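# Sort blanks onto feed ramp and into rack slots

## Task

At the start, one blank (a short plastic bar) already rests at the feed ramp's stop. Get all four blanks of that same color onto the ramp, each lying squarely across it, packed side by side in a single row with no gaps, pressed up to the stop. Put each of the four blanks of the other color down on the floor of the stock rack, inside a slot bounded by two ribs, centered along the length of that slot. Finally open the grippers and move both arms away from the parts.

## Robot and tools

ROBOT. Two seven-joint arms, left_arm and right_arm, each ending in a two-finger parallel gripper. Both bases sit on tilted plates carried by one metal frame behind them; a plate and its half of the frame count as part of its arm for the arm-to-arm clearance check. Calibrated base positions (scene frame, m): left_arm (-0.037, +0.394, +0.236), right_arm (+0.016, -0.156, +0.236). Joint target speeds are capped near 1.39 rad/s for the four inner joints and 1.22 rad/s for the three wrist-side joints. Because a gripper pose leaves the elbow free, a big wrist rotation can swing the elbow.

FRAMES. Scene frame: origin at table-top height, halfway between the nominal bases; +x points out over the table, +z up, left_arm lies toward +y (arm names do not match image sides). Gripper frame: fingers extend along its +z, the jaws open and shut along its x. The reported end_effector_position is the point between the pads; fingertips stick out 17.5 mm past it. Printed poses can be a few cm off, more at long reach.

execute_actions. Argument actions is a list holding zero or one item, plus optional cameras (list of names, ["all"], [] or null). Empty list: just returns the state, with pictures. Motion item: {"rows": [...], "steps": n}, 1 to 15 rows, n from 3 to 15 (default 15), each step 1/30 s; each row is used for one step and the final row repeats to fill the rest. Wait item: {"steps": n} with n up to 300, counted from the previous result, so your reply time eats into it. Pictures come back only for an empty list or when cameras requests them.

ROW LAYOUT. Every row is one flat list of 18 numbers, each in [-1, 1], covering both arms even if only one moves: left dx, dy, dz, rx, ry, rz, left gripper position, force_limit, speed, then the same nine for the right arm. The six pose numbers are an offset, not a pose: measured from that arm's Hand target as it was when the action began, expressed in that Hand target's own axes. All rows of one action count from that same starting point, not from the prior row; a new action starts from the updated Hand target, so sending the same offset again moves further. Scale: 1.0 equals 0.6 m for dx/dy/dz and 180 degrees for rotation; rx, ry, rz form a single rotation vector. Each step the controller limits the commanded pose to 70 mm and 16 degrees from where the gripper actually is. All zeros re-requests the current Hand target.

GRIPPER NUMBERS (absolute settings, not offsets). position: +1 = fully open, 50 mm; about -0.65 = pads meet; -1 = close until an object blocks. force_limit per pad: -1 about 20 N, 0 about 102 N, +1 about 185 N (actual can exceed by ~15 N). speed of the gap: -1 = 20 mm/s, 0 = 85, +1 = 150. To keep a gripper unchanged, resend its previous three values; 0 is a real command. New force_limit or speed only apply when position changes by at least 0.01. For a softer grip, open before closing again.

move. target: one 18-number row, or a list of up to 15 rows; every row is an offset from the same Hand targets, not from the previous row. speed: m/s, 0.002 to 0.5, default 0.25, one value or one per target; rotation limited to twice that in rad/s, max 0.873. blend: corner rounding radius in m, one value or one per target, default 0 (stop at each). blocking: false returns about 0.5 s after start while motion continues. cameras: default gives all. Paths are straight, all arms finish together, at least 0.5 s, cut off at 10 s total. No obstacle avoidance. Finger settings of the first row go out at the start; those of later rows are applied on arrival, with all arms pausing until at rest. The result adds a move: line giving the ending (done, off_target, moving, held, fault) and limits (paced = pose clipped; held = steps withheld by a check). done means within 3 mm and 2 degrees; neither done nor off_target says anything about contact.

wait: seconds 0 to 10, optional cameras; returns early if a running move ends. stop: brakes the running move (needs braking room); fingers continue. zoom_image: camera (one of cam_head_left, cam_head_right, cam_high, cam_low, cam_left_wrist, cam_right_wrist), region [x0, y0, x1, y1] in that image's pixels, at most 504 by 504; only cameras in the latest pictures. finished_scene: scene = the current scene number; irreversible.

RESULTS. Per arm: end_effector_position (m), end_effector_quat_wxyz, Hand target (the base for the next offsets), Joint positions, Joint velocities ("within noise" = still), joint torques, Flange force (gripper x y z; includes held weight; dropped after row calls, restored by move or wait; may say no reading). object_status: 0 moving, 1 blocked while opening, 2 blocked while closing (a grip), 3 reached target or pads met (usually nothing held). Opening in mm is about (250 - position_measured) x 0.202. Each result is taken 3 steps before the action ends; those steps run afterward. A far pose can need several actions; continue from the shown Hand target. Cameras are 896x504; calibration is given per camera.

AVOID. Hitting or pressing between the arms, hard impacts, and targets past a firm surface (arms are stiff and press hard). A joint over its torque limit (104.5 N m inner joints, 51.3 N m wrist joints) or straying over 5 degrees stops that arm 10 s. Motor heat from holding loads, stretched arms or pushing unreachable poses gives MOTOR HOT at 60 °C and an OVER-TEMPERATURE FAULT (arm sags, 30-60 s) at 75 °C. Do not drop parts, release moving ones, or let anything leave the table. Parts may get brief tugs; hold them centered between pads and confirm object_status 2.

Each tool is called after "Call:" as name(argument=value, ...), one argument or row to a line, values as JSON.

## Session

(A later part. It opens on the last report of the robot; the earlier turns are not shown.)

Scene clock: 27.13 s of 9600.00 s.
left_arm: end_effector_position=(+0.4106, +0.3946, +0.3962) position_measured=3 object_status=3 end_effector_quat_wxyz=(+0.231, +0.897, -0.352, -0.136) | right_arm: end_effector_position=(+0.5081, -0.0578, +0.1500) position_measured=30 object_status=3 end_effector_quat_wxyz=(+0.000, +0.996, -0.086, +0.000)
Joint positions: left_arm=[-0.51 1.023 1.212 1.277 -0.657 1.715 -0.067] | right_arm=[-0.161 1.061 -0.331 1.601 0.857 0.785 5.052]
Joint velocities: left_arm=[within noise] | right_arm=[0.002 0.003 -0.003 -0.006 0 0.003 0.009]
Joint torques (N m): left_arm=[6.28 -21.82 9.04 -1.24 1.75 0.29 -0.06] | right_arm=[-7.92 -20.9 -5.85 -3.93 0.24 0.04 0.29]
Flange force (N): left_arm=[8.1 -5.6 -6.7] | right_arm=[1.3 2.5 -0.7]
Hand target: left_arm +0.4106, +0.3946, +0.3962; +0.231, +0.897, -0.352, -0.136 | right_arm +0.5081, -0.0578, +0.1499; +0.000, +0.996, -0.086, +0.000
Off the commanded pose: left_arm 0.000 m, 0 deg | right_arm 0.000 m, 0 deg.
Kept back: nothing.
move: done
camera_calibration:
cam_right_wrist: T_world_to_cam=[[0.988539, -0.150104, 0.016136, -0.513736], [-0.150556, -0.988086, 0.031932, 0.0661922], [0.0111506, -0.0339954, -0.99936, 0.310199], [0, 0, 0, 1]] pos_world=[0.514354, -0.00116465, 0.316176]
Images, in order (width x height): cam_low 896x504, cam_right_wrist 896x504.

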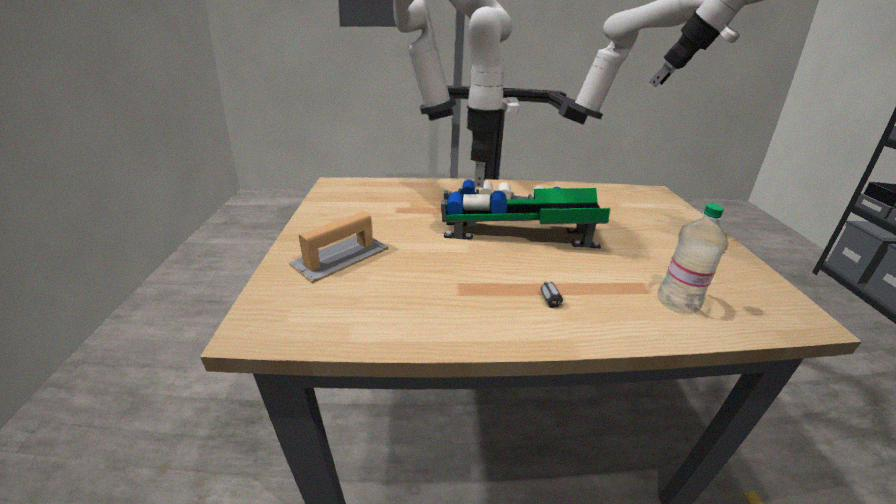

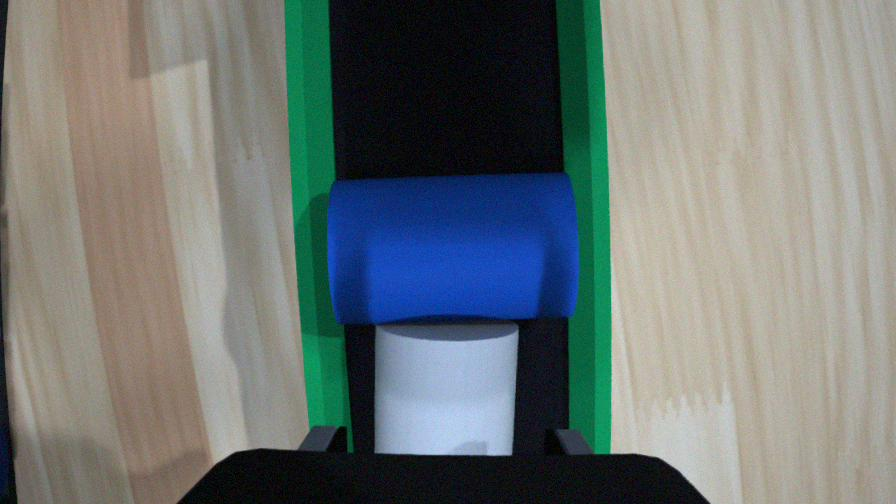

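Call:
move(
  target=[0,0,0,0,0,0,1,-0.6,0,0.0008,0.0035,0.0633,0,0,0,0.82,-0.6,-0.8],
  cameras=["cam_right_wrist","cam_low"],
  speed=0.2,
)

Call:
zoom_image(
  camera="cam_low",
  region=[420, 100, 580, 240],
)

Scene clock: 28.20 s of 9600.00 s.
left_arm: end_effector_position=(+0.4106, +0.3946, +0.3962) position_measured=3 object_status=3 end_effector_quat_wxyz=(+0.231, +0.897, -0.352, -0.136) | right_arm: end_effector_position=(+0.5082, -0.0599, +0.1121) position_measured=30 object_status=3 end_effector_quat_wxyz=(+0.000, +0.996, -0.086, +0.000)
Joint positions: left_arm=[-0.51 1.023 1.212 1.277 -0.657 1.715 -0.067] | right_arm=[-0.157 1.13 -0.296 1.591 0.901 0.723 5.026]
Joint velocities: within noise
Joint torques (N m): left_arm=[6.24 -21.74 8.99 -1.23 1.8 0.28 -0.09] | right_arm=[-8.13 -21.11 -5.46 -3.66 0.32 0.06 0.23]
Flange force (N): left_arm=[8.2 -5.5 -6.8] | right_arm=[1.1 3.1 -1.1]
Hand target: left_arm +0.4106, +0.3946, +0.3962; +0.231, +0.897, -0.352, -0.136 | right_arm +0.5082, -0.0599, +0.1120; +0.000, +0.996, -0.086, +0.000
Off the commanded pose: left_arm 0.000 m, 0 deg | right_arm 0.000 m, 0 deg.
Kept back: nothing.
move: done
camera_calibration:
cam_right_wrist: T_world_to_cam=[[0.988599, -0.149727, 0.0159051, -0.513523], [-0.150172, -0.988145, 0.0319048, 0.0651521], [0.0109395, -0.0339295, -0.999364, 0.272314], [0, 0, 0, 1]] pos_world=[0.514473, -0.00326905, 0.27823]
Images, in order (width x height): cam_low 896x504, cam_right_wrist 896x504.

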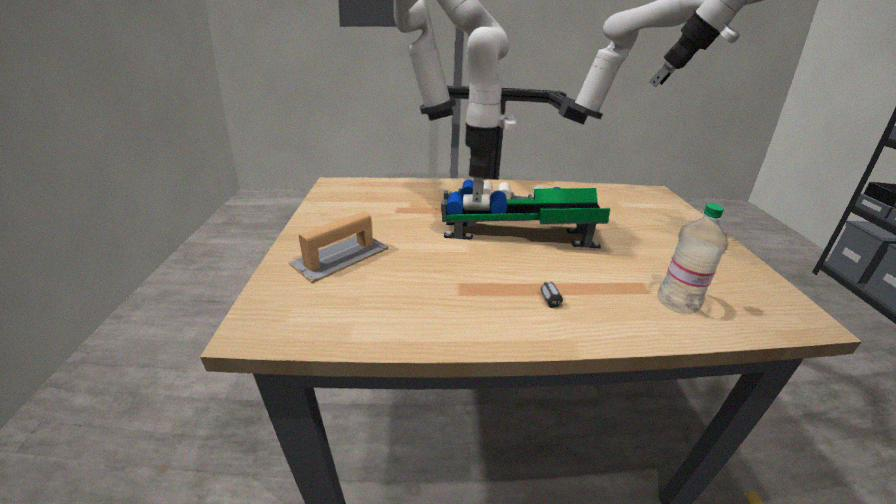

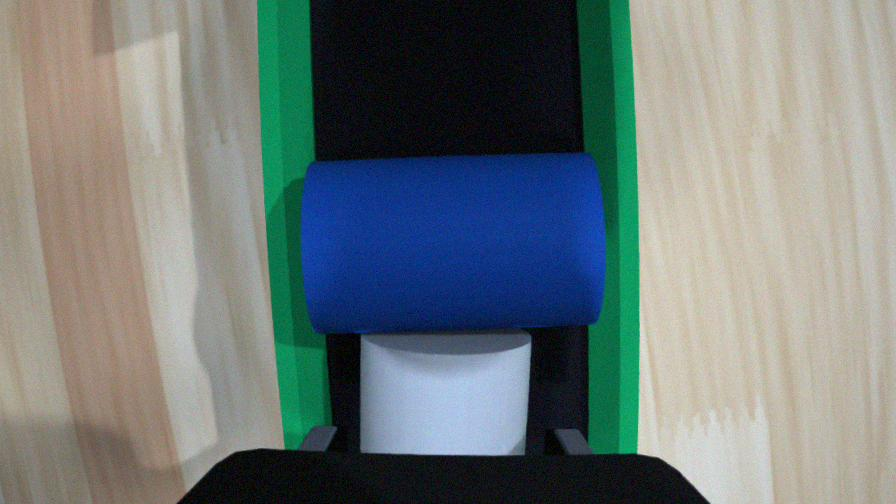

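Scaled by 3.150 from the camera's 896x504 image, which has a finer 1280x720 frame.

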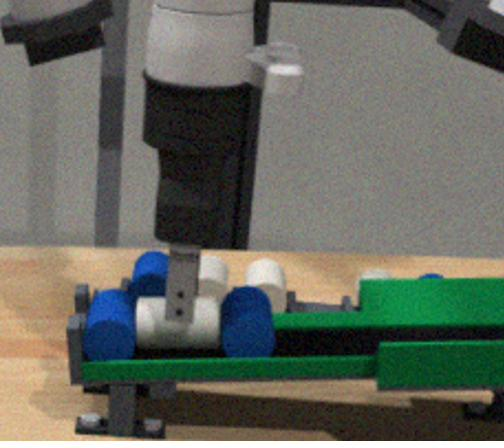

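Call:
move(
  target=[0,0,0,0,0,0,1,-0.6,0,0,0.0025,0.0268,0,0,0,0.82,-0.6,-0.8],
  cameras=["cam_right_wrist"],
  speed=0.06,
)

Call:
move(
  target=[0,0,0,0,0,0,1,-0.6,0,0,0,0,0,0,0,-1,-0.6,-0.3],
  cameras=["cam_right_wrist"],
)

Scene clock: 29.17 s of 9600.00 s.
left_arm: end_effector_position=(+0.4106, +0.3946, +0.3962) position_measured=3 object_status=3 end_effector_quat_wxyz=(+0.231, +0.897, -0.352, -0.136) | right_arm: end_effector_position=(+0.5080, -0.0614, +0.0960) position_measured=30 object_status=3 end_effector_quat_wxyz=(+0.000, +0.996, -0.086, +0.000)
Joint positions: left_arm=[-0.51 1.023 1.212 1.277 -0.657 1.715 -0.067] | right_arm=[-0.155 1.159 -0.28 1.585 0.92 0.697 5.016]
Joint velocities: within noise
Joint torques (N m): left_arm=[6.24 -21.78 8.99 -1.31 1.74 0.27 -0.06] | right_arm=[-8.19 -20.95 -5.52 -3.48 0.01 0.2 0.21]
Flange force (N): left_arm=[7.9 -5.4 -6.6] | right_arm=[0.1 3.9 -0.9]
Hand target: left_arm +0.4106, +0.3946, +0.3962; +0.231, +0.897, -0.352, -0.136 | right_arm +0.5079, -0.0614, +0.0959; +0.000, +0.996, -0.086, +0.000
Off the commanded pose: left_arm 0.000 m, 0 deg | right_arm 0.000 m, 0 deg.
Kept back: nothing.
move: done
camera_calibration:
cam_right_wrist: T_world_to_cam=[[0.988599, -0.149733, 0.0159034, -0.513237], [-0.150178, -0.988143, 0.0319463, 0.0641707], [0.0109314, -0.0339704, -0.999363, 0.256221], [0, 0, 0, 1]] pos_world=[0.514222, -0.00473478, 0.26217]
Images, in order (width x height): cam_right_wrist 896x504.

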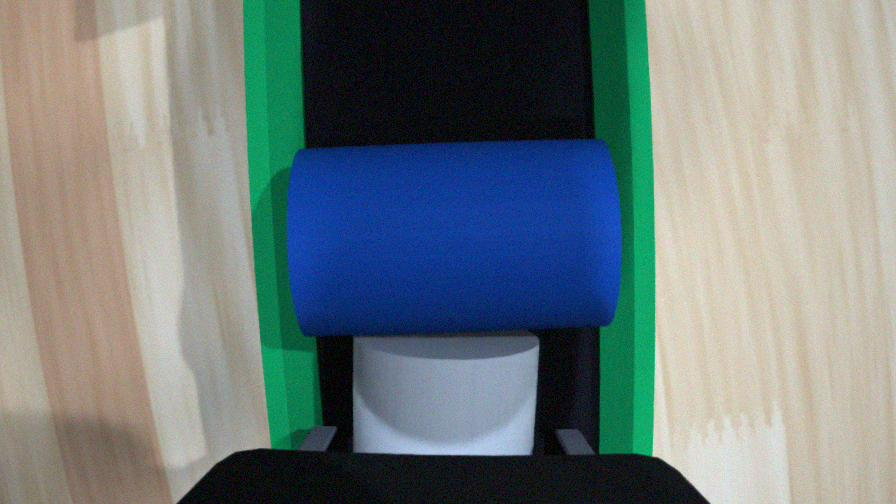

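Scene clock: 29.87 s of 9600.00 s.
left_arm: end_effector_position=(+0.4106, +0.3946, +0.3962) position_measured=3 object_status=3 end_effector_quat_wxyz=(+0.231, +0.897, -0.352, -0.136) | right_arm: end_effector_position=(+0.5080, -0.0614, +0.0959) position_measured=58 object_status=2 end_effector_quat_wxyz=(+0.000, +0.996, -0.086, +0.000)
Joint positions: left_arm=[-0.51 1.023 1.212 1.277 -0.657 1.715 -0.067] | right_arm=[-0.155 1.159 -0.28 1.585 0.92 0.697 5.016]
Joint velocities: within noise
Joint torques (N m): left_arm=[6.18 -21.83 8.96 -1.31 1.77 0.3 -0.05] | right_arm=[-8.15 -20.85 -5.49 -3.59 0.29 -0.04 0.25]
Flange force (N): left_arm=[8.1 -5.4 -6.5] | right_arm=[0.4 3.6 -1.8]
Hand target: left_arm +0.4106, +0.3946, +0.3962; +0.231, +0.897, -0.352, -0.136 | right_arm +0.5080, -0.0614, +0.0959; +0.000, +0.996, -0.086, +0.000
Off the commanded pose: left_arm 0.000 m, 0 deg | right_arm 0.000 m, 0 deg.
Kept back: nothing.
move: done
camera_calibration:
cam_right_wrist: T_world_to_cam=[[0.988587, -0.149808, 0.0159067, -0.513243], [-0.150253, -0.988131, 0.0319463, 0.0641954], [0.0109321, -0.0339717, -0.999363, 0.256105], [0, 0, 0, 1]] pos_world=[0.514231, -0.00475406, 0.262055]
Images, in order (width x height): cam_right_wrist 896x504.

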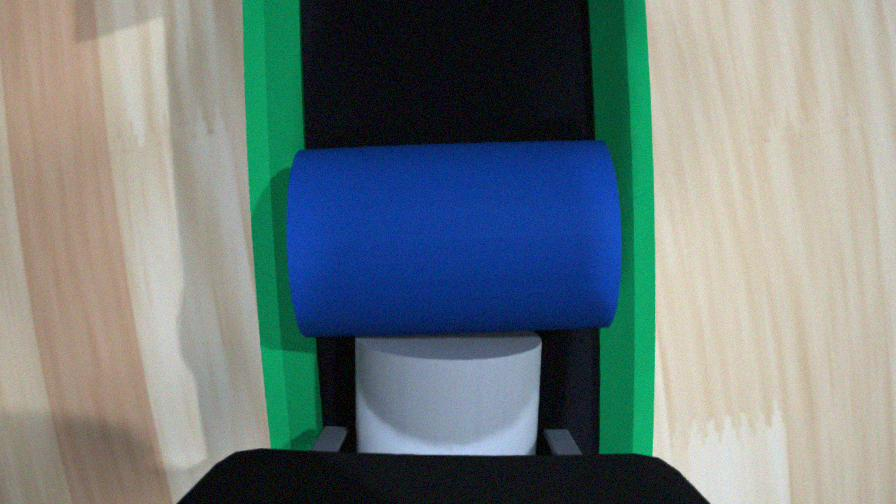

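Call:
move(
  target=[
    [0,0,0,0,0,0,1,-0.6,0,0,0,-0.1735,0,0,0,-1,-0.6,-0.3],
    [0,0,0,0,0,0,1,-0.6,0,-0.3652,-0.2115,-0.1735,-0.0176,-0.0172,0.4920,-1,-0.6,-0.3],
    [0,0,0,0,0,0,1,-0.6,0,-0.3652,-0.2115,0.0182,-0.0176,-0.0172,0.4920,-1,-0.6,-0.3],
  ],
  cameras=["cam_right_wrist","cam_low"],
  speed=[0.25,0.4,0.2],
  blend=[0.05,0.02,0],
)

Call:
zoom_image(
  camera="cam_low",
  region=[430, 130, 590, 230],
)

Scene clock: 34.27 s of 9600.00 s.
left_arm: end_effector_position=(+0.4106, +0.3946, +0.3962) position_measured=3 object_status=3 end_effector_quat_wxyz=(+0.231, +0.897, -0.352, -0.136) | right_arm: end_effector_position=(+0.3139, +0.1013, +0.0852) position_measured=58 object_status=2 end_effector_quat_wxyz=(-0.022, -0.652, +0.757, +0.027)
Joint positions: left_arm=[-0.51 1.023 1.212 1.277 -0.657 1.715 -0.067] | right_arm=[-0.809 1.237 0.02 1.796 0.401 0.362 3.347]
Joint velocities: within noise
Joint torques (N m): left_arm=[6.3 -21.77 8.94 -1.29 1.75 0.31 -0.06] | right_arm=[-6.43 -19.51 -2.57 -2.6 0.2 0.26 0.24]
Flange force (N): left_arm=[7.8 -5.4 -6.5] | right_arm=[3.0 -2.5 -1.7]
Hand target: left_arm +0.4106, +0.3946, +0.3962; +0.231, +0.897, -0.352, -0.136 | right_arm +0.3139, +0.1013, +0.0851; -0.022, -0.652, +0.757, +0.027
Off the commanded pose: left_arm 0.000 m, 0 deg | right_arm 0.000 m, 0 deg.
Kept back: nothing.
move: done; blend cut to 0 m at target 1
camera_calibration:
cam_right_wrist: T_world_to_cam=[[-0.124413, -0.992138, 0.0135201, 0.138028], [-0.986822, 0.125145, 0.102574, 0.339947], [-0.10346, -0.000580324, -0.994633, 0.285207], [0, 0, 0, 1]] pos_world=[0.382147, 0.0945655, 0.246941]
Images, in order (width x height): cam_low 896x504, cam_right_wrist 896x504.

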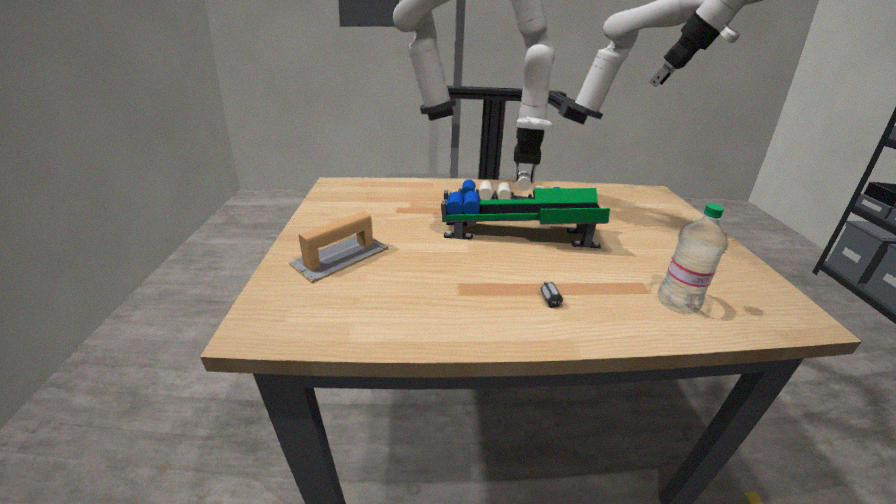

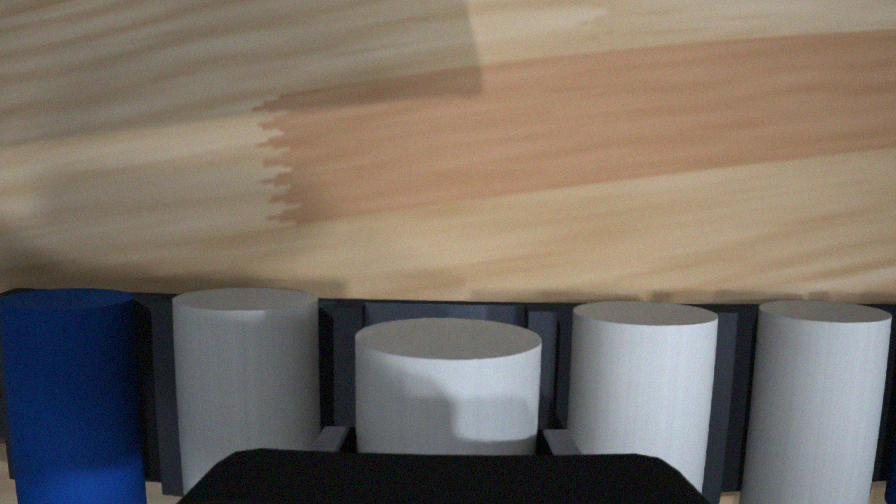

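Scaled by 3.150 from the camera's 896x504 image, which has a finer 1280x720 frame.

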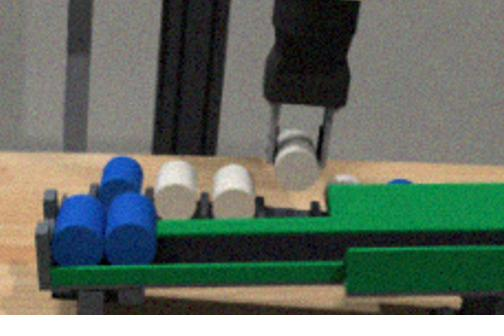

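Call:
move(
  target=[0,0,0,0,0,0,1,-0.6,0, 0,-0.0035,0.0499,0,0,0,-1,-0.6,-0.3],
  speed=0.08,
  cameras=["cam_right_wrist"],
)

Scene clock: 35.77 s of 9600.00 s.
left_arm: end_effector_position=(+0.4106, +0.3946, +0.3962) position_measured=3 object_status=3 end_effector_quat_wxyz=(+0.231, +0.897, -0.352, -0.136) | right_arm: end_effector_position=(+0.3139, +0.1013, +0.0552) position_measured=58 object_status=2 end_effector_quat_wxyz=(-0.022, -0.652, +0.757, +0.027)
Joint positions: left_arm=[-0.51 1.023 1.212 1.277 -0.657 1.715 -0.067] | right_arm=[-0.806 1.306 0.037 1.771 0.41 0.314 3.342]
Joint velocities: within noise
Joint torques (N m): left_arm=[6.22 -21.82 9.03 -1.26 1.8 0.26 -0.08] | right_arm=[-6.49 -20.22 -2.47 -2.01 0.22 0.06 0.25]
Flange force (N): left_arm=[8.3 -5.6 -6.7] | right_arm=[1.6 -3.3 -0.9]
Hand target: left_arm +0.4106, +0.3946, +0.3962; +0.231, +0.897, -0.352, -0.136 | right_arm +0.3139, +0.1013, +0.0551; -0.022, -0.652, +0.757, +0.027
Off the commanded pose: left_arm 0.000 m, 0 deg | right_arm 0.000 m, 0 deg.
Kept back: nothing.
move: done
camera_calibration:
cam_right_wrist: T_world_to_cam=[[-0.124433, -0.992136, 0.0135105, 0.138484], [-0.986819, 0.125163, 0.102578, 0.343031], [-0.103463, -0.000568285, -0.994633, 0.255357], [0, 0, 0, 1]] pos_world=[0.382161, 0.094605, 0.216928]
Images, in order (width x height): cam_right_wrist 896x504.

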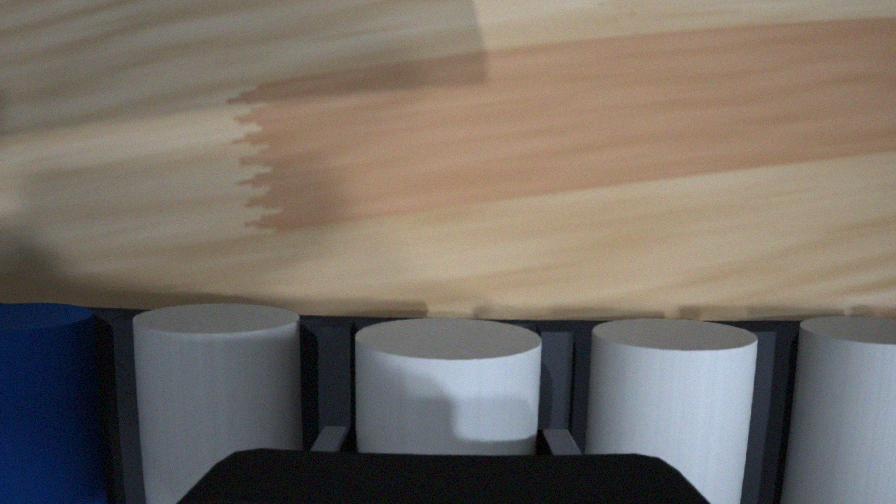

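Call:
move(
  target=[0,0,0,0,0,0,1,-0.6,0, 0,-0.0013,0.0187,0,0,0,-1,-0.6,-0.3],
  speed=0.05,
  cameras=["cam_right_wrist"],
)

Scene clock: 36.73 s of 9600.00 s.
left_arm: end_effector_position=(+0.4106, +0.3946, +0.3962) position_measured=3 object_status=3 end_effector_quat_wxyz=(+0.231, +0.897, -0.352, -0.136) | right_arm: end_effector_position=(+0.3140, +0.1013, +0.0440) position_measured=58 object_status=2 end_effector_quat_wxyz=(-0.022, -0.652, +0.757, +0.027)
Joint positions: left_arm=[-0.51 1.023 1.212 1.277 -0.657 1.715 -0.067] | right_arm=[-0.805 1.332 0.043 1.76 0.413 0.298 3.34]
Joint velocities: within noise
Joint torques (N m): left_arm=[6.22 -21.81 9 -1.22 1.77 0.29 -0.07] | right_arm=[-6.42 -15.78 -3.2 -2.47 0.14 -0.86 0.19]
Flange force (N): left_arm=[8.3 -5.6 -6.7] | right_arm=[5.0 -3.3 -12.9]
Hand target: left_arm +0.4106, +0.3946, +0.3962; +0.231, +0.897, -0.352, -0.136 | right_arm +0.3139, +0.1014, +0.0439; -0.022, -0.652, +0.757, +0.027
Off the commanded pose: left_arm 0.000 m, 0 deg | right_arm 0.000 m, 0 deg.
Kept back: nothing.
move: done
camera_calibration:
cam_right_wrist: T_world_to_cam=[[-0.124504, -0.992127, 0.013487, 0.138682], [-0.986818, 0.125231, 0.102507, 0.344218], [-0.103389, -0.000546607, -0.994641, 0.244204], [0, 0, 0, 1]] pos_world=[0.382195, 0.0946166, 0.20574]
Images, in order (width x height): cam_right_wrist 896x504.

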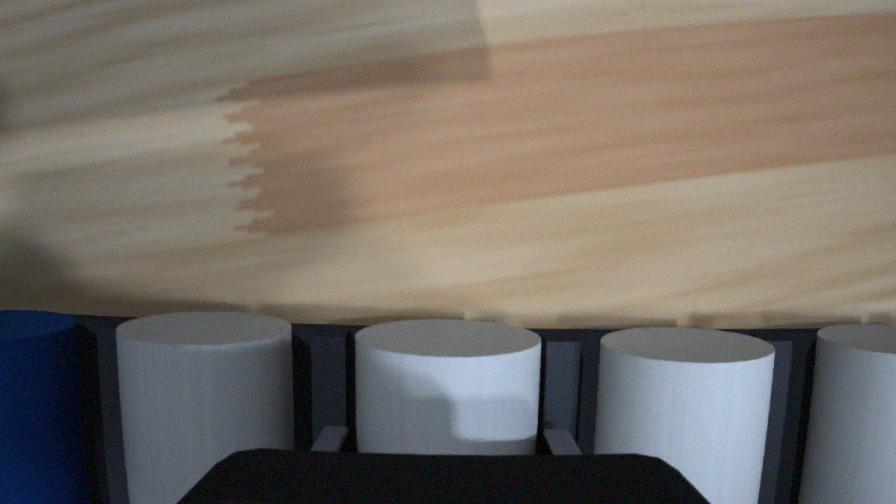

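Call:
move(
  target=[
    [0,0,0,0,0,0,1,-0.6,0, 0,0,0,0,0,0,0.76,-0.6,-0.8],
    [0,0,0,0,0,0,1,-0.6,0, 0,0.0024,-0.035,0,0,0,0.76,-0.6,-0.8],
    [0,0,0,0,0,0,1,-0.6,0, 0,0.008,-0.12,0.022,0,0,0.76,-0.6,-0.8],
  ],
  speed=[0.06,0.06,0.2],
  blend=[0,0.01,0],
  cameras=["cam_right_wrist"],
)

Scene clock: 38.70 s of 9600.00 s.
left_arm: end_effector_position=(+0.4106, +0.3946, +0.3962) position_measured=3 object_status=3 end_effector_quat_wxyz=(+0.231, +0.897, -0.352, -0.136) | right_arm: end_effector_position=(+0.3141, +0.1012, +0.1159) position_measured=39 object_status=3 end_effector_quat_wxyz=(+0.000, -0.653, +0.758, +0.001)
Joint positions: left_arm=[-0.51 1.023 1.212 1.277 -0.657 1.715 -0.067] | right_arm=[-0.907 1.168 0.075 1.861 0.403 0.342 3.284]
Joint velocities: within noise
Joint torques (N m): left_arm=[6.31 -21.84 8.94 -1.18 1.76 0.31 -0.04] | right_arm=[-5.92 -18.86 -1.77 -2.76 0.29 0.18 0.1]
Flange force (N): left_arm=[8.2 -5.7 -6.8] | right_arm=[2.1 -3.1 -1.8]
Hand target: left_arm +0.4106, +0.3946, +0.3962; +0.231, +0.897, -0.352, -0.136 | right_arm +0.3141, +0.1012, +0.1160; +0.000, -0.653, +0.758, +0.001
Off the commanded pose: left_arm 0.000 m, 0 deg | right_arm 0.000 m, 0 deg.
Kept back: nothing.
move: done
camera_calibration:
cam_right_wrist: T_world_to_cam=[[-0.125569, -0.99197, 0.015106, 0.137747], [-0.99145, 0.126019, 0.0338551, 0.346364], [-0.0354868, -0.0107257, -0.999313, 0.295964], [0, 0, 0, 1]] pos_world=[0.371202, 0.0961668, 0.281954]
Images, in order (width x height): cam_right_wrist 896x504.

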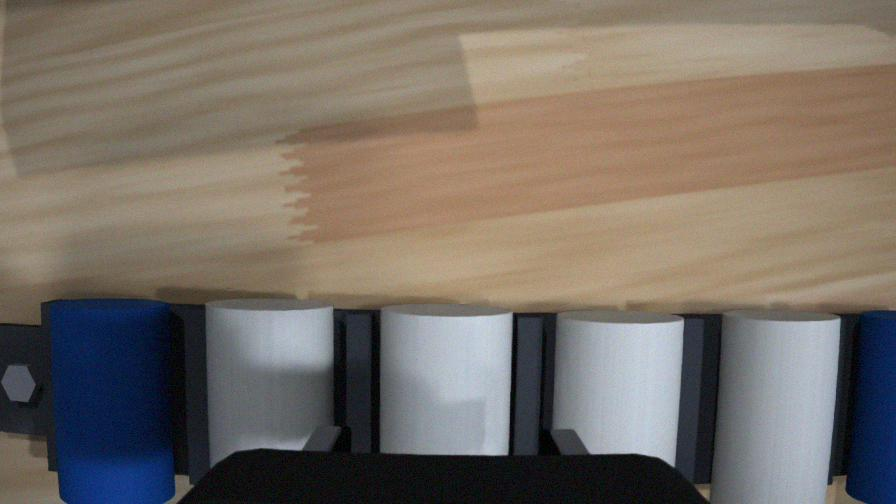

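Call:
move(
  target=[0,0,0,0,0,0,1,-0.6,0, -0.1821,-0.0007,0,0,0,0,0.78,-0.6,-0.3],
  speed=0.3,
  cameras=["cam_right_wrist"],
)

Scene clock: 39.90 s of 9600.00 s.
left_arm: end_effector_position=(+0.4106, +0.3946, +0.3962) position_measured=3 object_status=3 end_effector_quat_wxyz=(+0.231, +0.897, -0.352, -0.136) | right_arm: end_effector_position=(+0.3306, +0.2092, +0.1161) position_measured=36 object_status=3 end_effector_quat_wxyz=(+0.000, -0.653, +0.758, +0.001)
Joint positions: left_arm=[-0.51 1.023 1.212 1.277 -0.657 1.715 -0.067] | right_arm=[-0.955 1.284 -0.006 1.498 0.336 0.606 3.292]
Joint velocities: left_arm=[within noise] | right_arm=[0.001 0.002 -0.001 -0.006 -0.002 0.005 0.003]
Joint torques (N m): left_arm=[6.26 -21.8 8.99 -1.23 1.76 0.28 -0.07] | right_arm=[-6.31 -22.31 -2.14 -4.83 0.27 0.23 0.24]
Flange force (N): left_arm=[8.2 -5.6 -6.7] | right_arm=[1.7 -2.6 -1.3]
Hand target: left_arm +0.4106, +0.3946, +0.3962; +0.231, +0.897, -0.352, -0.136 | right_arm +0.3307, +0.2092, +0.1161; +0.000, -0.653, +0.758, +0.001
Off the commanded pose: left_arm 0.000 m, 0 deg | right_arm 0.000 m, 0 deg.
Kept back: nothing.
move: done
camera_calibration:
cam_right_wrist: T_world_to_cam=[[-0.125527, -0.991977, 0.0149731, 0.246908], [-0.991465, 0.125969, 0.0336092, 0.349173], [-0.0352257, -0.0106265, -0.999323, 0.297848], [0, 0, 0, 1]] pos_world=[0.387678, 0.204107, 0.282214]
Images, in order (width x height): cam_right_wrist 896x504.

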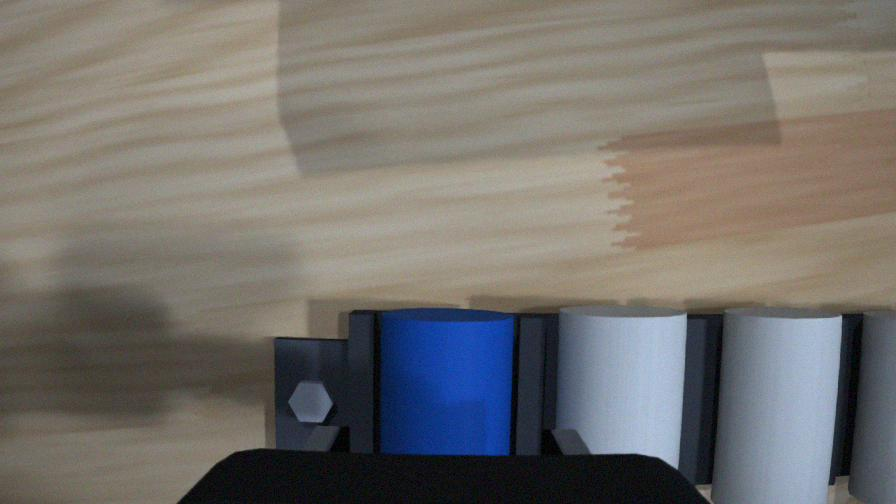

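Call:
move(
  target=[
    [0,0,0,0,0,0,1,-0.6,0, 0,0,0.09,0,0,0,0.78,-0.6,-0.3],
    [0,0,0,0,0,0,1,-0.6,0, 0,0,0.1243,0,0,0,0.78,-0.6,-0.3],
    [0,0,0,0,0,0,1,-0.6,0, 0,0,0.1243,0,0,0,-1,-0.6,-0.3],
  ],
  speed=[0.2,0.08,0.08],
  blend=[0.01,0,0],
  cameras=["cam_right_wrist"],
)

Call:
zoom_image(
  camera="cam_right_wrist",
  region=[200, 280, 700, 504],
)

Scene clock: 42.23 s of 9600.00 s.
left_arm: end_effector_position=(+0.4106, +0.3946, +0.3962) position_measured=3 object_status=3 end_effector_quat_wxyz=(+0.231, +0.897, -0.352, -0.136) | right_arm: end_effector_position=(+0.3306, +0.2093, +0.0415) position_measured=57 object_status=2 end_effector_quat_wxyz=(+0.000, -0.653, +0.758, +0.001)
Joint positions: left_arm=[-0.51 1.023 1.212 1.277 -0.657 1.715 -0.067] | right_arm=[-0.943 1.436 0.018 1.442 0.355 0.506 3.28]
Joint velocities: within noise
Joint torques (N m): left_arm=[6.23 -21.87 8.96 -1.21 1.77 0.29 -0.05] | right_arm=[-6.33 -22.4 -2.18 -4.18 0.3 0 0.26]
Flange force (N): left_arm=[8.4 -5.7 -6.8] | right_arm=[2.2 -2.6 -2.5]
Hand target: left_arm +0.4106, +0.3946, +0.3962; +0.231, +0.897, -0.352, -0.136 | right_arm +0.3306, +0.2093, +0.0415; +0.000, -0.653, +0.758, +0.001
Off the commanded pose: left_arm 0.000 m, 0 deg | right_arm 0.000 m, 0 deg.
Kept back: nothing.
move: done; blend cut to 0 m at target 1
camera_calibration:
cam_right_wrist: T_world_to_cam=[[-0.125477, -0.991981, 0.015111, 0.248122], [-0.991469, 0.125925, 0.0336512, 0.35167], [-0.0352843, -0.0107596, -0.999319, 0.223346], [0, 0, 0, 1]] pos_world=[0.387684, 0.204252, 0.207611]
Images, in order (width x height): cam_right_wrist 896x504.

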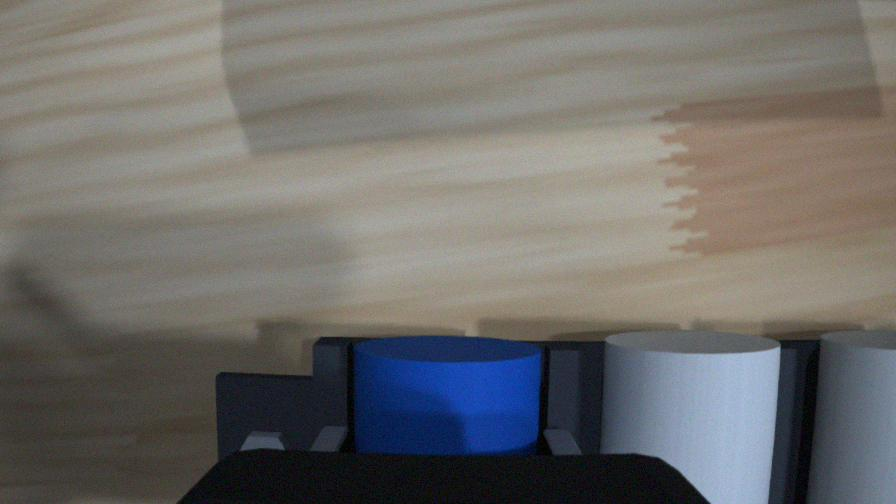

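Scaled by 1.008 from the camera's 896x504 image, which has a finer 1280x720 frame.

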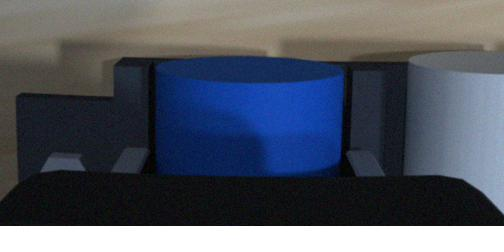

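Call:
move(
  target=[
    [0,0,0,0,0,0,1,-0.6,0, 0,0,-0.22,0,0,0,-1,-0.6,-0.3],
    [0,0,0,0,0,0,1,-0.6,0, 0.3077,-0.3568,-0.2642,0,0,-0.0117,-1,-0.6,-0.3],
  ],
  speed=0.3,
  blend=[0.04,0],
  cameras=["cam_right_wrist"],
)

Scene clock: 44.90 s of 9600.00 s.
left_arm: end_effector_position=(+0.4106, +0.3946, +0.3962) position_measured=3 object_status=3 end_effector_quat_wxyz=(+0.231, +0.897, -0.352, -0.136) | right_arm: end_effector_position=(+0.5151, -0.0050, +0.1997) position_measured=57 object_status=2 end_effector_quat_wxyz=(+0.000, -0.667, +0.745, +0.001)
Joint positions: left_arm=[-0.51 1.023 1.212 1.277 -0.657 1.715 -0.067] | right_arm=[-0.459 1.008 -0.018 1.502 0.403 0.781 3.808]
Joint velocities: within noise
Joint torques (N m): left_arm=[6.3 -21.84 9.01 -1.26 1.79 0.27 -0.04] | right_arm=[-8.29 -21.66 -3.33 -6.07 0.17 0.15 0]
Flange force (N): left_arm=[8.0 -5.7 -6.6] | right_arm=[3.4 -1.7 -0.2]
Hand target: left_arm +0.4106, +0.3946, +0.3962; +0.231, +0.897, -0.352, -0.136 | right_arm +0.5152, -0.0051, +0.1997; +0.000, -0.667, +0.745, +0.001
Off the commanded pose: left_arm 0.000 m, 0 deg | right_arm 0.000 m, 0 deg.
Kept back: nothing.
move: done; blend cut to 0 m at target 1
camera_calibration:
cam_right_wrist: T_world_to_cam=[[-0.0889974, -0.995917, 0.0151096, 0.0374568], [-0.995425, 0.0894624, 0.0335427, 0.558133], [-0.0347575, -0.0120552, -0.999323, 0.385323], [0, 0, 0, 1]] pos_world=[0.572306, -0.00798287, 0.365775]
Images, in order (width x height): cam_right_wrist 896x504.

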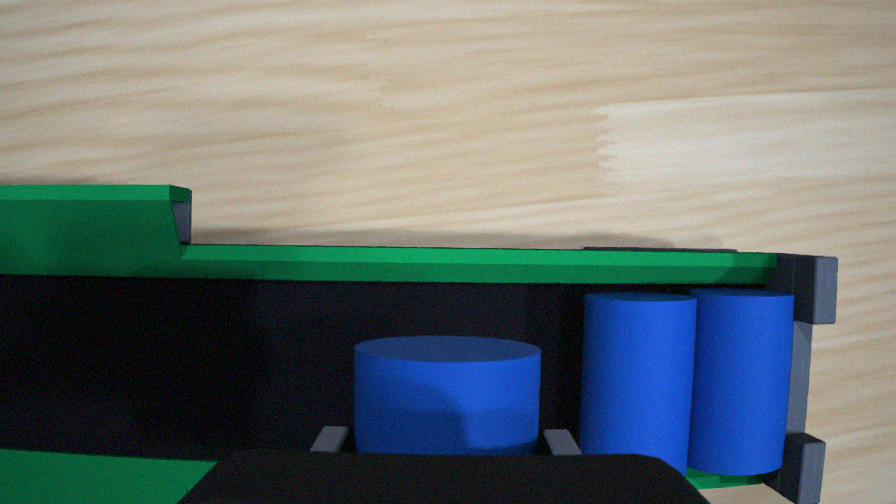

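Call:
move(
  target=[
    [0,0,0,0,0,0,1,-0.6,0, 0.025,-0.001,0.05,0,0,0,-1,-0.6,-0.3],
    [0,0,0,0,0,0,1,-0.6,0, 0.025,-0.001,0.1462,0,0,0,-1,-0.6,-0.3],
  ],
  speed=0.15,
  blend=[0.01,0],
  cameras=["cam_right_wrist","cam_low"],
)

Scene clock: 47.00 s of 9600.00 s.
left_arm: end_effector_position=(+0.4106, +0.3946, +0.3962) position_measured=3 object_status=3 end_effector_quat_wxyz=(+0.231, +0.897, -0.352, -0.136) | right_arm: end_effector_position=(+0.5141, -0.0200, +0.1121) position_measured=57 object_status=2 end_effector_quat_wxyz=(+0.000, -0.667, +0.745, +0.001)
Joint positions: left_arm=[-0.51 1.023 1.212 1.277 -0.657 1.715 -0.067] | right_arm=[-0.415 1.153 0.022 1.518 0.449 0.609 3.793]
Joint velocities: within noise
Joint torques (N m): left_arm=[6.23 -21.77 9.04 -1.27 1.76 0.28 -0.07] | right_arm=[-8.26 -22.26 -3.09 -4.8 0.3 0.1 0.29]
Flange force (N): left_arm=[8.1 -5.5 -6.7] | right_arm=[2.7 -1.2 0.0]
Hand target: left_arm +0.4106, +0.3946, +0.3962; +0.231, +0.897, -0.352, -0.136 | right_arm +0.5141, -0.0200, +0.1120; +0.000, -0.667, +0.745, +0.001
Off the commanded pose: left_arm 0.000 m, 0 deg | right_arm 0.000 m, 0 deg.
Kept back: nothing.
move: done; blend cut to 0 m at target 1
camera_calibration:
cam_right_wrist: T_world_to_cam=[[-0.0890129, -0.995916, 0.0150797, 0.0238267], [-0.99542, 0.0894781, 0.0336499, 0.561327], [-0.0348618, -0.0120154, -0.99932, 0.2976], [0, 0, 0, 1]] pos_world=[0.571252, -0.0229213, 0.27815]
Images, in order (width x height): cam_low 896x504, cam_right_wrist 896x504.

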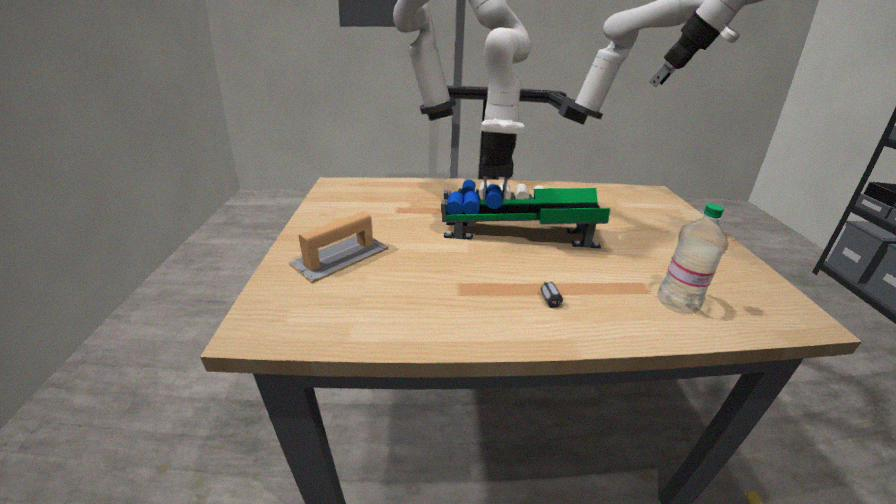

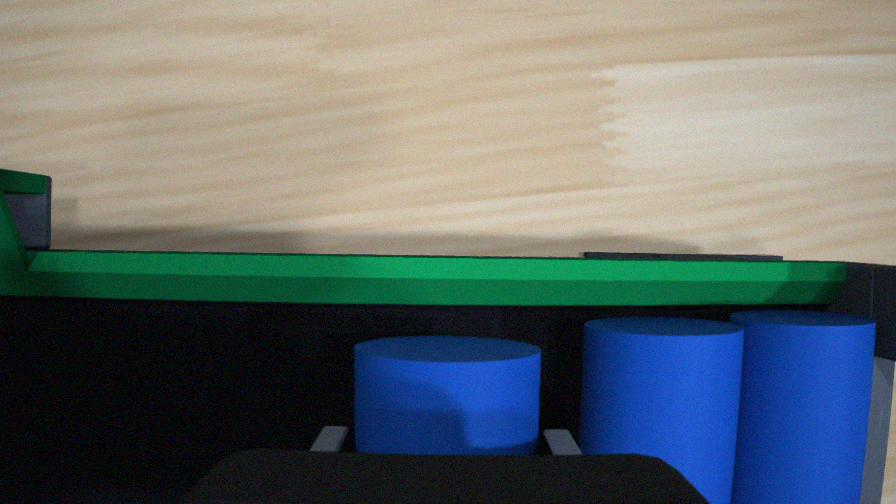

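Call:
zoom_image(
  camera="cam_right_wrist",
  region=[330, 240, 630, 400],
)

Call:
zoom_image(
  camera="cam_right_wrist",
  region=[560, 240, 896, 504],
)

Call:
zoom_image(
  camera="cam_low",
  region=[420, 160, 620, 260],
)

Scaled by 1.680 from the camera's 896x504 image, which has a finer 1280x720 frame.

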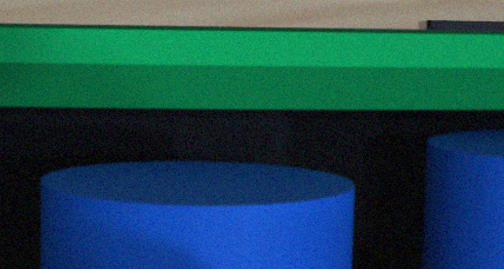

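Scaled by 1.500 from the camera's 896x504 image, which has a finer 1280x720 frame.

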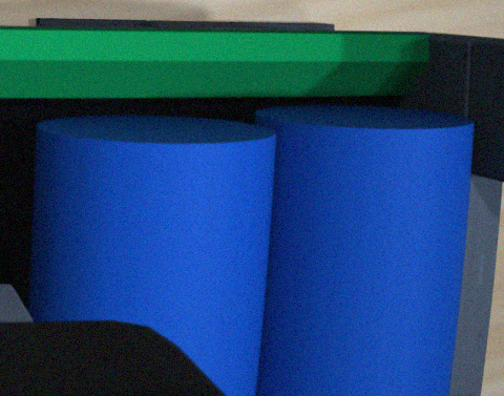

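Scaled by 2.520 from the camera's 896x504 image, which has a finer 1280x720 frame.

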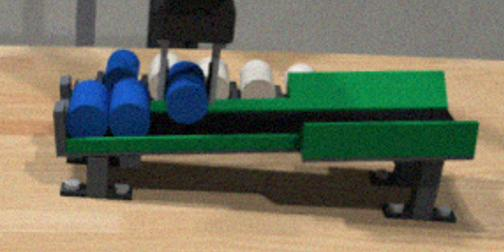

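Call:
move(
  target=[0,0,0,0,0,0,1,-0.6,0, 0,-0.0058,0.0158,0,0,0,-1,-0.6,-0.3],
  speed=0.05,
  cameras=["cam_right_wrist"],
)

Call:
zoom_image(
  camera="cam_right_wrist",
  region=[330, 240, 834, 504],
)

Scene clock: 49.83 s of 9600.00 s.
left_arm: end_effector_position=(+0.4106, +0.3946, +0.3962) position_measured=3 object_status=3 end_effector_quat_wxyz=(+0.231, +0.897, -0.352, -0.136) | right_arm: end_effector_position=(+0.5175, -0.0203, +0.1026) position_measured=57 object_status=2 end_effector_quat_wxyz=(+0.000, -0.667, +0.745, +0.001)
Joint positions: left_arm=[-0.51 1.023 1.212 1.277 -0.657 1.715 -0.067] | right_arm=[-0.408 1.175 0.023 1.501 0.452 0.603 3.797]
Joint velocities: within noise
Joint torques (N m): left_arm=[6.28 -21.81 8.97 -1.3 1.73 0.29 -0.03] | right_arm=[-8.55 -22.42 -2.99 -4.54 0.27 0.06 0.21]
Flange force (N): left_arm=[7.9 -5.5 -6.5] | right_arm=[2.6 -2.5 0.0]
Hand target: left_arm +0.4106, +0.3946, +0.3962; +0.231, +0.897, -0.352, -0.136 | right_arm +0.5175, -0.0203, +0.1025; +0.000, -0.667, +0.745, +0.001
Off the commanded pose: left_arm 0.000 m, 0 deg | right_arm 0.000 m, 0 deg.
Kept back: nothing.
move: done
camera_calibration:
cam_right_wrist: T_world_to_cam=[[-0.0889801, -0.995919, 0.0151105, 0.0238842], [-0.995423, 0.0894465, 0.0336608, 0.565076], [-0.034875, -0.0120462, -0.999319, 0.288223], [0, 0, 0, 1]] pos_world=[0.574666, -0.0232853, 0.268645]
Images, in order (width x height): cam_right_wrist 896x504.

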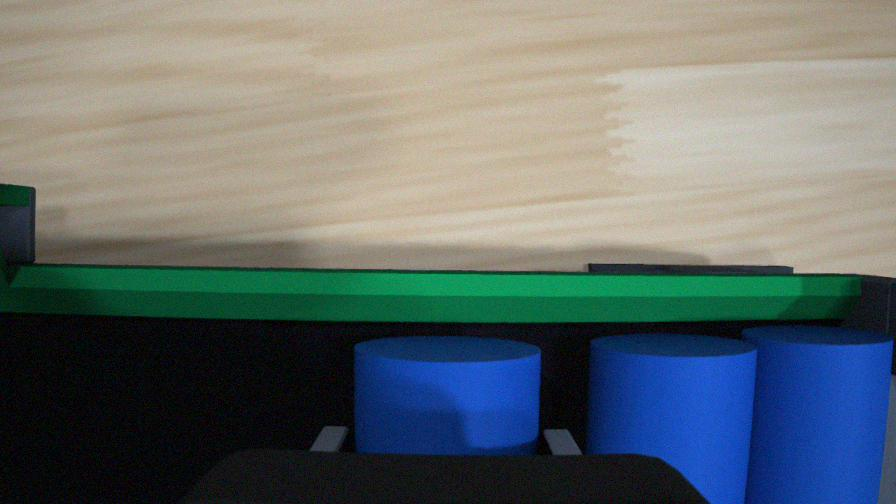

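Scaled by 1.000.

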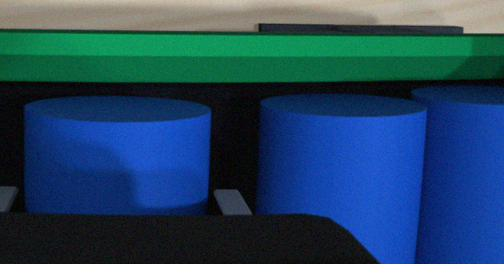

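Call:
move(
  target=[0,0,0,0,0,0,1,-0.6,0, 0,-0.001,0.0035,0,0,0,-1,-0.6,-0.3],
  speed=0.05,
  cameras=[],
)

Scene clock: 59.83 s of 9600.00 s.
left_arm: end_effector_position=(+0.4106, +0.3946, +0.3962) position_measured=3 object_status=3 end_effector_quat_wxyz=(+0.231, +0.897, -0.352, -0.136) | right_arm: end_effector_position=(+0.5181, -0.0204, +0.1004) position_measured=57 object_status=2 end_effector_quat_wxyz=(+0.000, -0.667, +0.745, +0.001)
Joint positions: left_arm=[-0.51 1.023 1.212 1.277 -0.657 1.715 -0.067] | right_arm=[-0.407 1.18 0.023 1.497 0.452 0.601 3.797]
Joint velocities: within noise
Joint torques (N m): left_arm=[6.29 -21.82 9.01 -1.29 1.79 0.29 -0.05] | right_arm=[-8.38 -22.42 -2.96 -4.75 0.26 0.11 0.25]
Flange force (N): left_arm=[8.0 -5.6 -6.5] | right_arm=[2.9 -1.3 -0.1]
Hand target: left_arm +0.4106, +0.3946, +0.3962; +0.231, +0.897, -0.352, -0.136 | right_arm +0.5181, -0.0204, +0.1004; +0.000, -0.667, +0.745, +0.001
Off the commanded pose: left_arm 0.000 m, 0 deg | right_arm 0.000 m, 0 deg.
Kept back: nothing.
move: done
No camera images: "cameras" was empty.

Call:
move(
  target=[0,0,0,0,0,0,1,-0.6,0, 0,0,0.0025,0,0,0,-1,-0.6,-0.3],
  speed=0.05,
  cameras=[],
)

Scene clock: 60.77 s of 9600.00 s.
left_arm: end_effector_position=(+0.4106, +0.3946, +0.3962) position_measured=3 object_status=3 end_effector_quat_wxyz=(+0.231, +0.897, -0.352, -0.136) | right_arm: end_effector_position=(+0.5181, -0.0204, +0.0989) position_measured=57 object_status=2 end_effector_quat_wxyz=(+0.000, -0.667, +0.745, +0.001)
Joint positions: left_arm=[-0.51 1.023 1.212 1.277 -0.657 1.715 -0.067] | right_arm=[-0.406 1.183 0.024 1.496 0.453 0.599 3.797]
Joint velocities: within noise
Joint torques (N m): left_arm=[6.21 -21.86 8.96 -1.22 1.74 0.27 -0.05] | right_arm=[-8.36 -22.35 -2.96 -4.71 0.28 0.1 0.25]
Flange force (N): left_arm=[8.4 -5.6 -6.8] | right_arm=[2.9 -1.3 -0.3]
Hand target: left_arm +0.4106, +0.3946, +0.3962; +0.231, +0.897, -0.352, -0.136 | right_arm +0.5181, -0.0204, +0.0989; +0.000, -0.667, +0.745, +0.001
Off the commanded pose: left_arm 0.000 m, 0 deg | right_arm 0.000 m, 0 deg.
Kept back: nothing.
move: done
No camera images: "cameras" was empty.

Call:
move(
  target=[0,0,0,0,0,0,1,-0.6,0, 0,0,0.0025,0,0,0,-1,-0.6,-0.3],
  speed=0.04,
  cameras=["cam_right_wrist"],
)

Scene clock: 61.70 s of 9600.00 s.
left_arm: end_effector_position=(+0.4106, +0.3946, +0.3962) position_measured=3 object_status=3 end_effector_quat_wxyz=(+0.231, +0.897, -0.352, -0.136) | right_arm: end_effector_position=(+0.5181, -0.0204, +0.0974) position_measured=57 object_status=2 end_effector_quat_wxyz=(+0.000, -0.667, +0.745, +0.001)
Joint positions: left_arm=[-0.51 1.023 1.212 1.277 -0.657 1.715 -0.067] | right_arm=[-0.406 1.186 0.025 1.495 0.453 0.596 3.797]
Joint velocities: within noise
Joint torques (N m): left_arm=[6.24 -21.86 9.07 -1.27 1.74 0.27 -0.05] | right_arm=[-8.36 -22.33 -2.96 -4.71 0.28 0.12 0.24]
Flange force (N): left_arm=[8.2 -5.6 -6.6] | right_arm=[3.0 -1.2 -0.4]
Hand target: left_arm +0.4106, +0.3946, +0.3962; +0.231, +0.897, -0.352, -0.136 | right_arm +0.5181, -0.0204, +0.0974; +0.000, -0.667, +0.745, +0.001
Off the commanded pose: left_arm 0.000 m, 0 deg | right_arm 0.000 m, 0 deg.
Kept back: nothing.
move: done
camera_calibration:
cam_right_wrist: T_world_to_cam=[[-0.0889598, -0.995921, 0.0150736, 0.0239627], [-0.995425, 0.0894246, 0.0336405, 0.565895], [-0.0348513, -0.012012, -0.99932, 0.283056], [0, 0, 0, 1]] pos_world=[0.575303, -0.02334, 0.263465]
Images, in order (width x height): cam_right_wrist 896x504.

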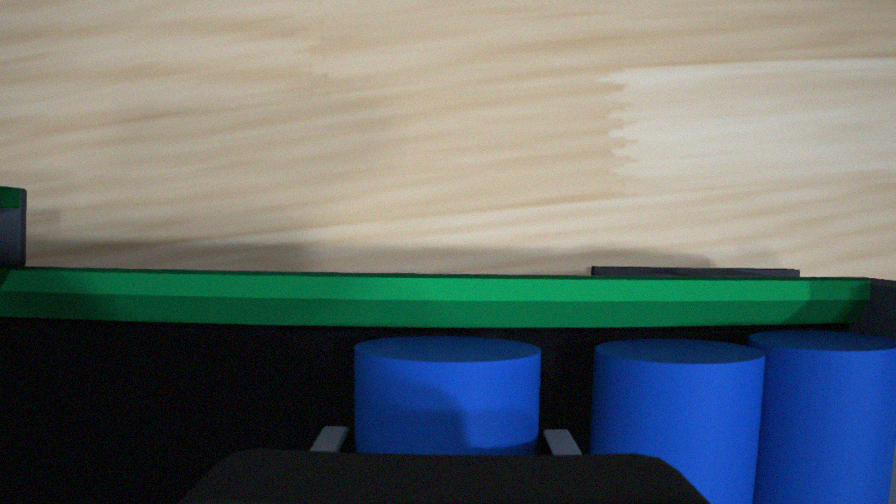

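Call:
move(
  target=[0,0,0,0,0,0,1,-0.6,0, 0,0,0.0018,0,0,0,-1,-0.6,-0.3],
  speed=0.04,
  cameras=[],
)

Scene clock: 62.63 s of 9600.00 s.
left_arm: end_effector_position=(+0.4106, +0.3946, +0.3962) position_measured=3 object_status=3 end_effector_quat_wxyz=(+0.231, +0.897, -0.352, -0.136) | right_arm: end_effector_position=(+0.5181, -0.0204, +0.0963) position_measured=57 object_status=2 end_effector_quat_wxyz=(+0.000, -0.667, +0.745, +0.001)
Joint positions: left_arm=[-0.51 1.023 1.212 1.277 -0.657 1.715 -0.067] | right_arm=[-0.406 1.188 0.025 1.495 0.454 0.595 3.797]
Joint velocities: within noise
Joint torques (N m): left_arm=[6.23 -21.85 8.99 -1.33 1.79 0.26 -0.04] | right_arm=[-8.25 -21.88 -2.88 -4.78 0.35 -0.05 0.26]
Flange force (N): left_arm=[8.0 -5.5 -6.5] | right_arm=[3.2 -0.8 -1.7]
Hand target: left_arm +0.4106, +0.3946, +0.3962; +0.231, +0.897, -0.352, -0.136 | right_arm +0.5181, -0.0204, +0.0963; +0.000, -0.667, +0.745, +0.001
Off the commanded pose: left_arm 0.000 m, 0 deg | right_arm 0.000 m, 0 deg.
Kept back: nothing.
move: done
No camera images: "cameras" was empty.

Call:
move(
  target=[0,0,0,0,0,0,1,-0.6,0, 0,0,0.0012,0,0,0,-1,-0.6,-0.3],
  speed=0.04,
  cameras=["cam_right_wrist"],
)

Scene clock: 63.57 s of 9600.00 s.
left_arm: end_effector_position=(+0.4106, +0.3946, +0.3962) position_measured=3 object_status=3 end_effector_quat_wxyz=(+0.231, +0.897, -0.352, -0.136) | right_arm: end_effector_position=(+0.5181, -0.0204, +0.0956) position_measured=57 object_status=2 end_effector_quat_wxyz=(+0.000, -0.667, +0.745, +0.001)
Joint positions: left_arm=[-0.51 1.023 1.212 1.277 -0.657 1.715 -0.067] | right_arm=[-0.405 1.189 0.026 1.494 0.454 0.594 3.796]
Joint velocities: within noise
Joint torques (N m): left_arm=[6.27 -21.84 8.99 -1.28 1.75 0.25 -0.03] | right_arm=[-6.04 -15.4 -1.68 -6.46 1.02 -2.51 0.28]
Flange force (N): left_arm=[8.0 -5.6 -6.7] | right_arm=[6.3 6.2 -20.5]
Hand target: left_arm +0.4106, +0.3946, +0.3962; +0.231, +0.897, -0.352, -0.136 | right_arm +0.5181, -0.0204, +0.0956; +0.000, -0.667, +0.745, +0.001
Off the commanded pose: left_arm 0.000 m, 0 deg | right_arm 0.000 m, 0 deg.
Kept back: nothing.
move: done
camera_calibration:
cam_right_wrist: T_world_to_cam=[[-0.0889912, -0.995918, 0.0150849, 0.0240002], [-0.995423, 0.0894561, 0.0336152, 0.565968], [-0.0348274, -0.0120244, -0.999321, 0.281271], [0, 0, 0, 1]] pos_world=[0.575309, -0.0233449, 0.261693]
Images, in order (width x height): cam_right_wrist 896x504.

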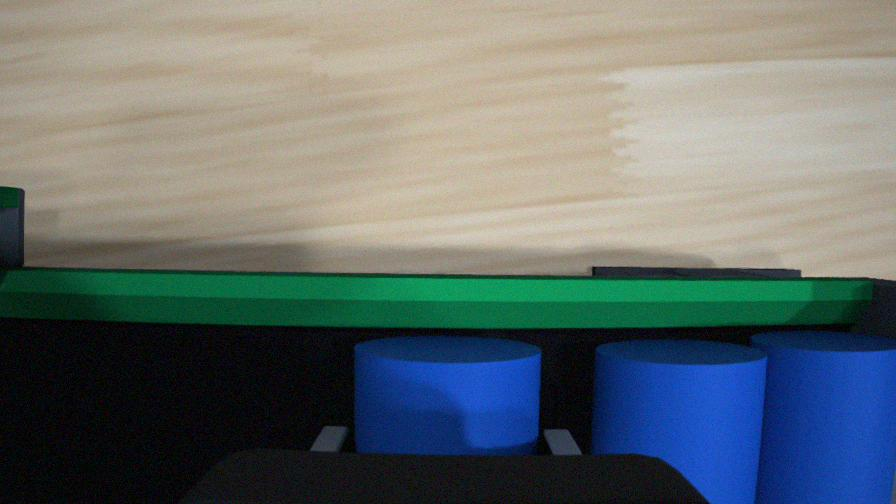

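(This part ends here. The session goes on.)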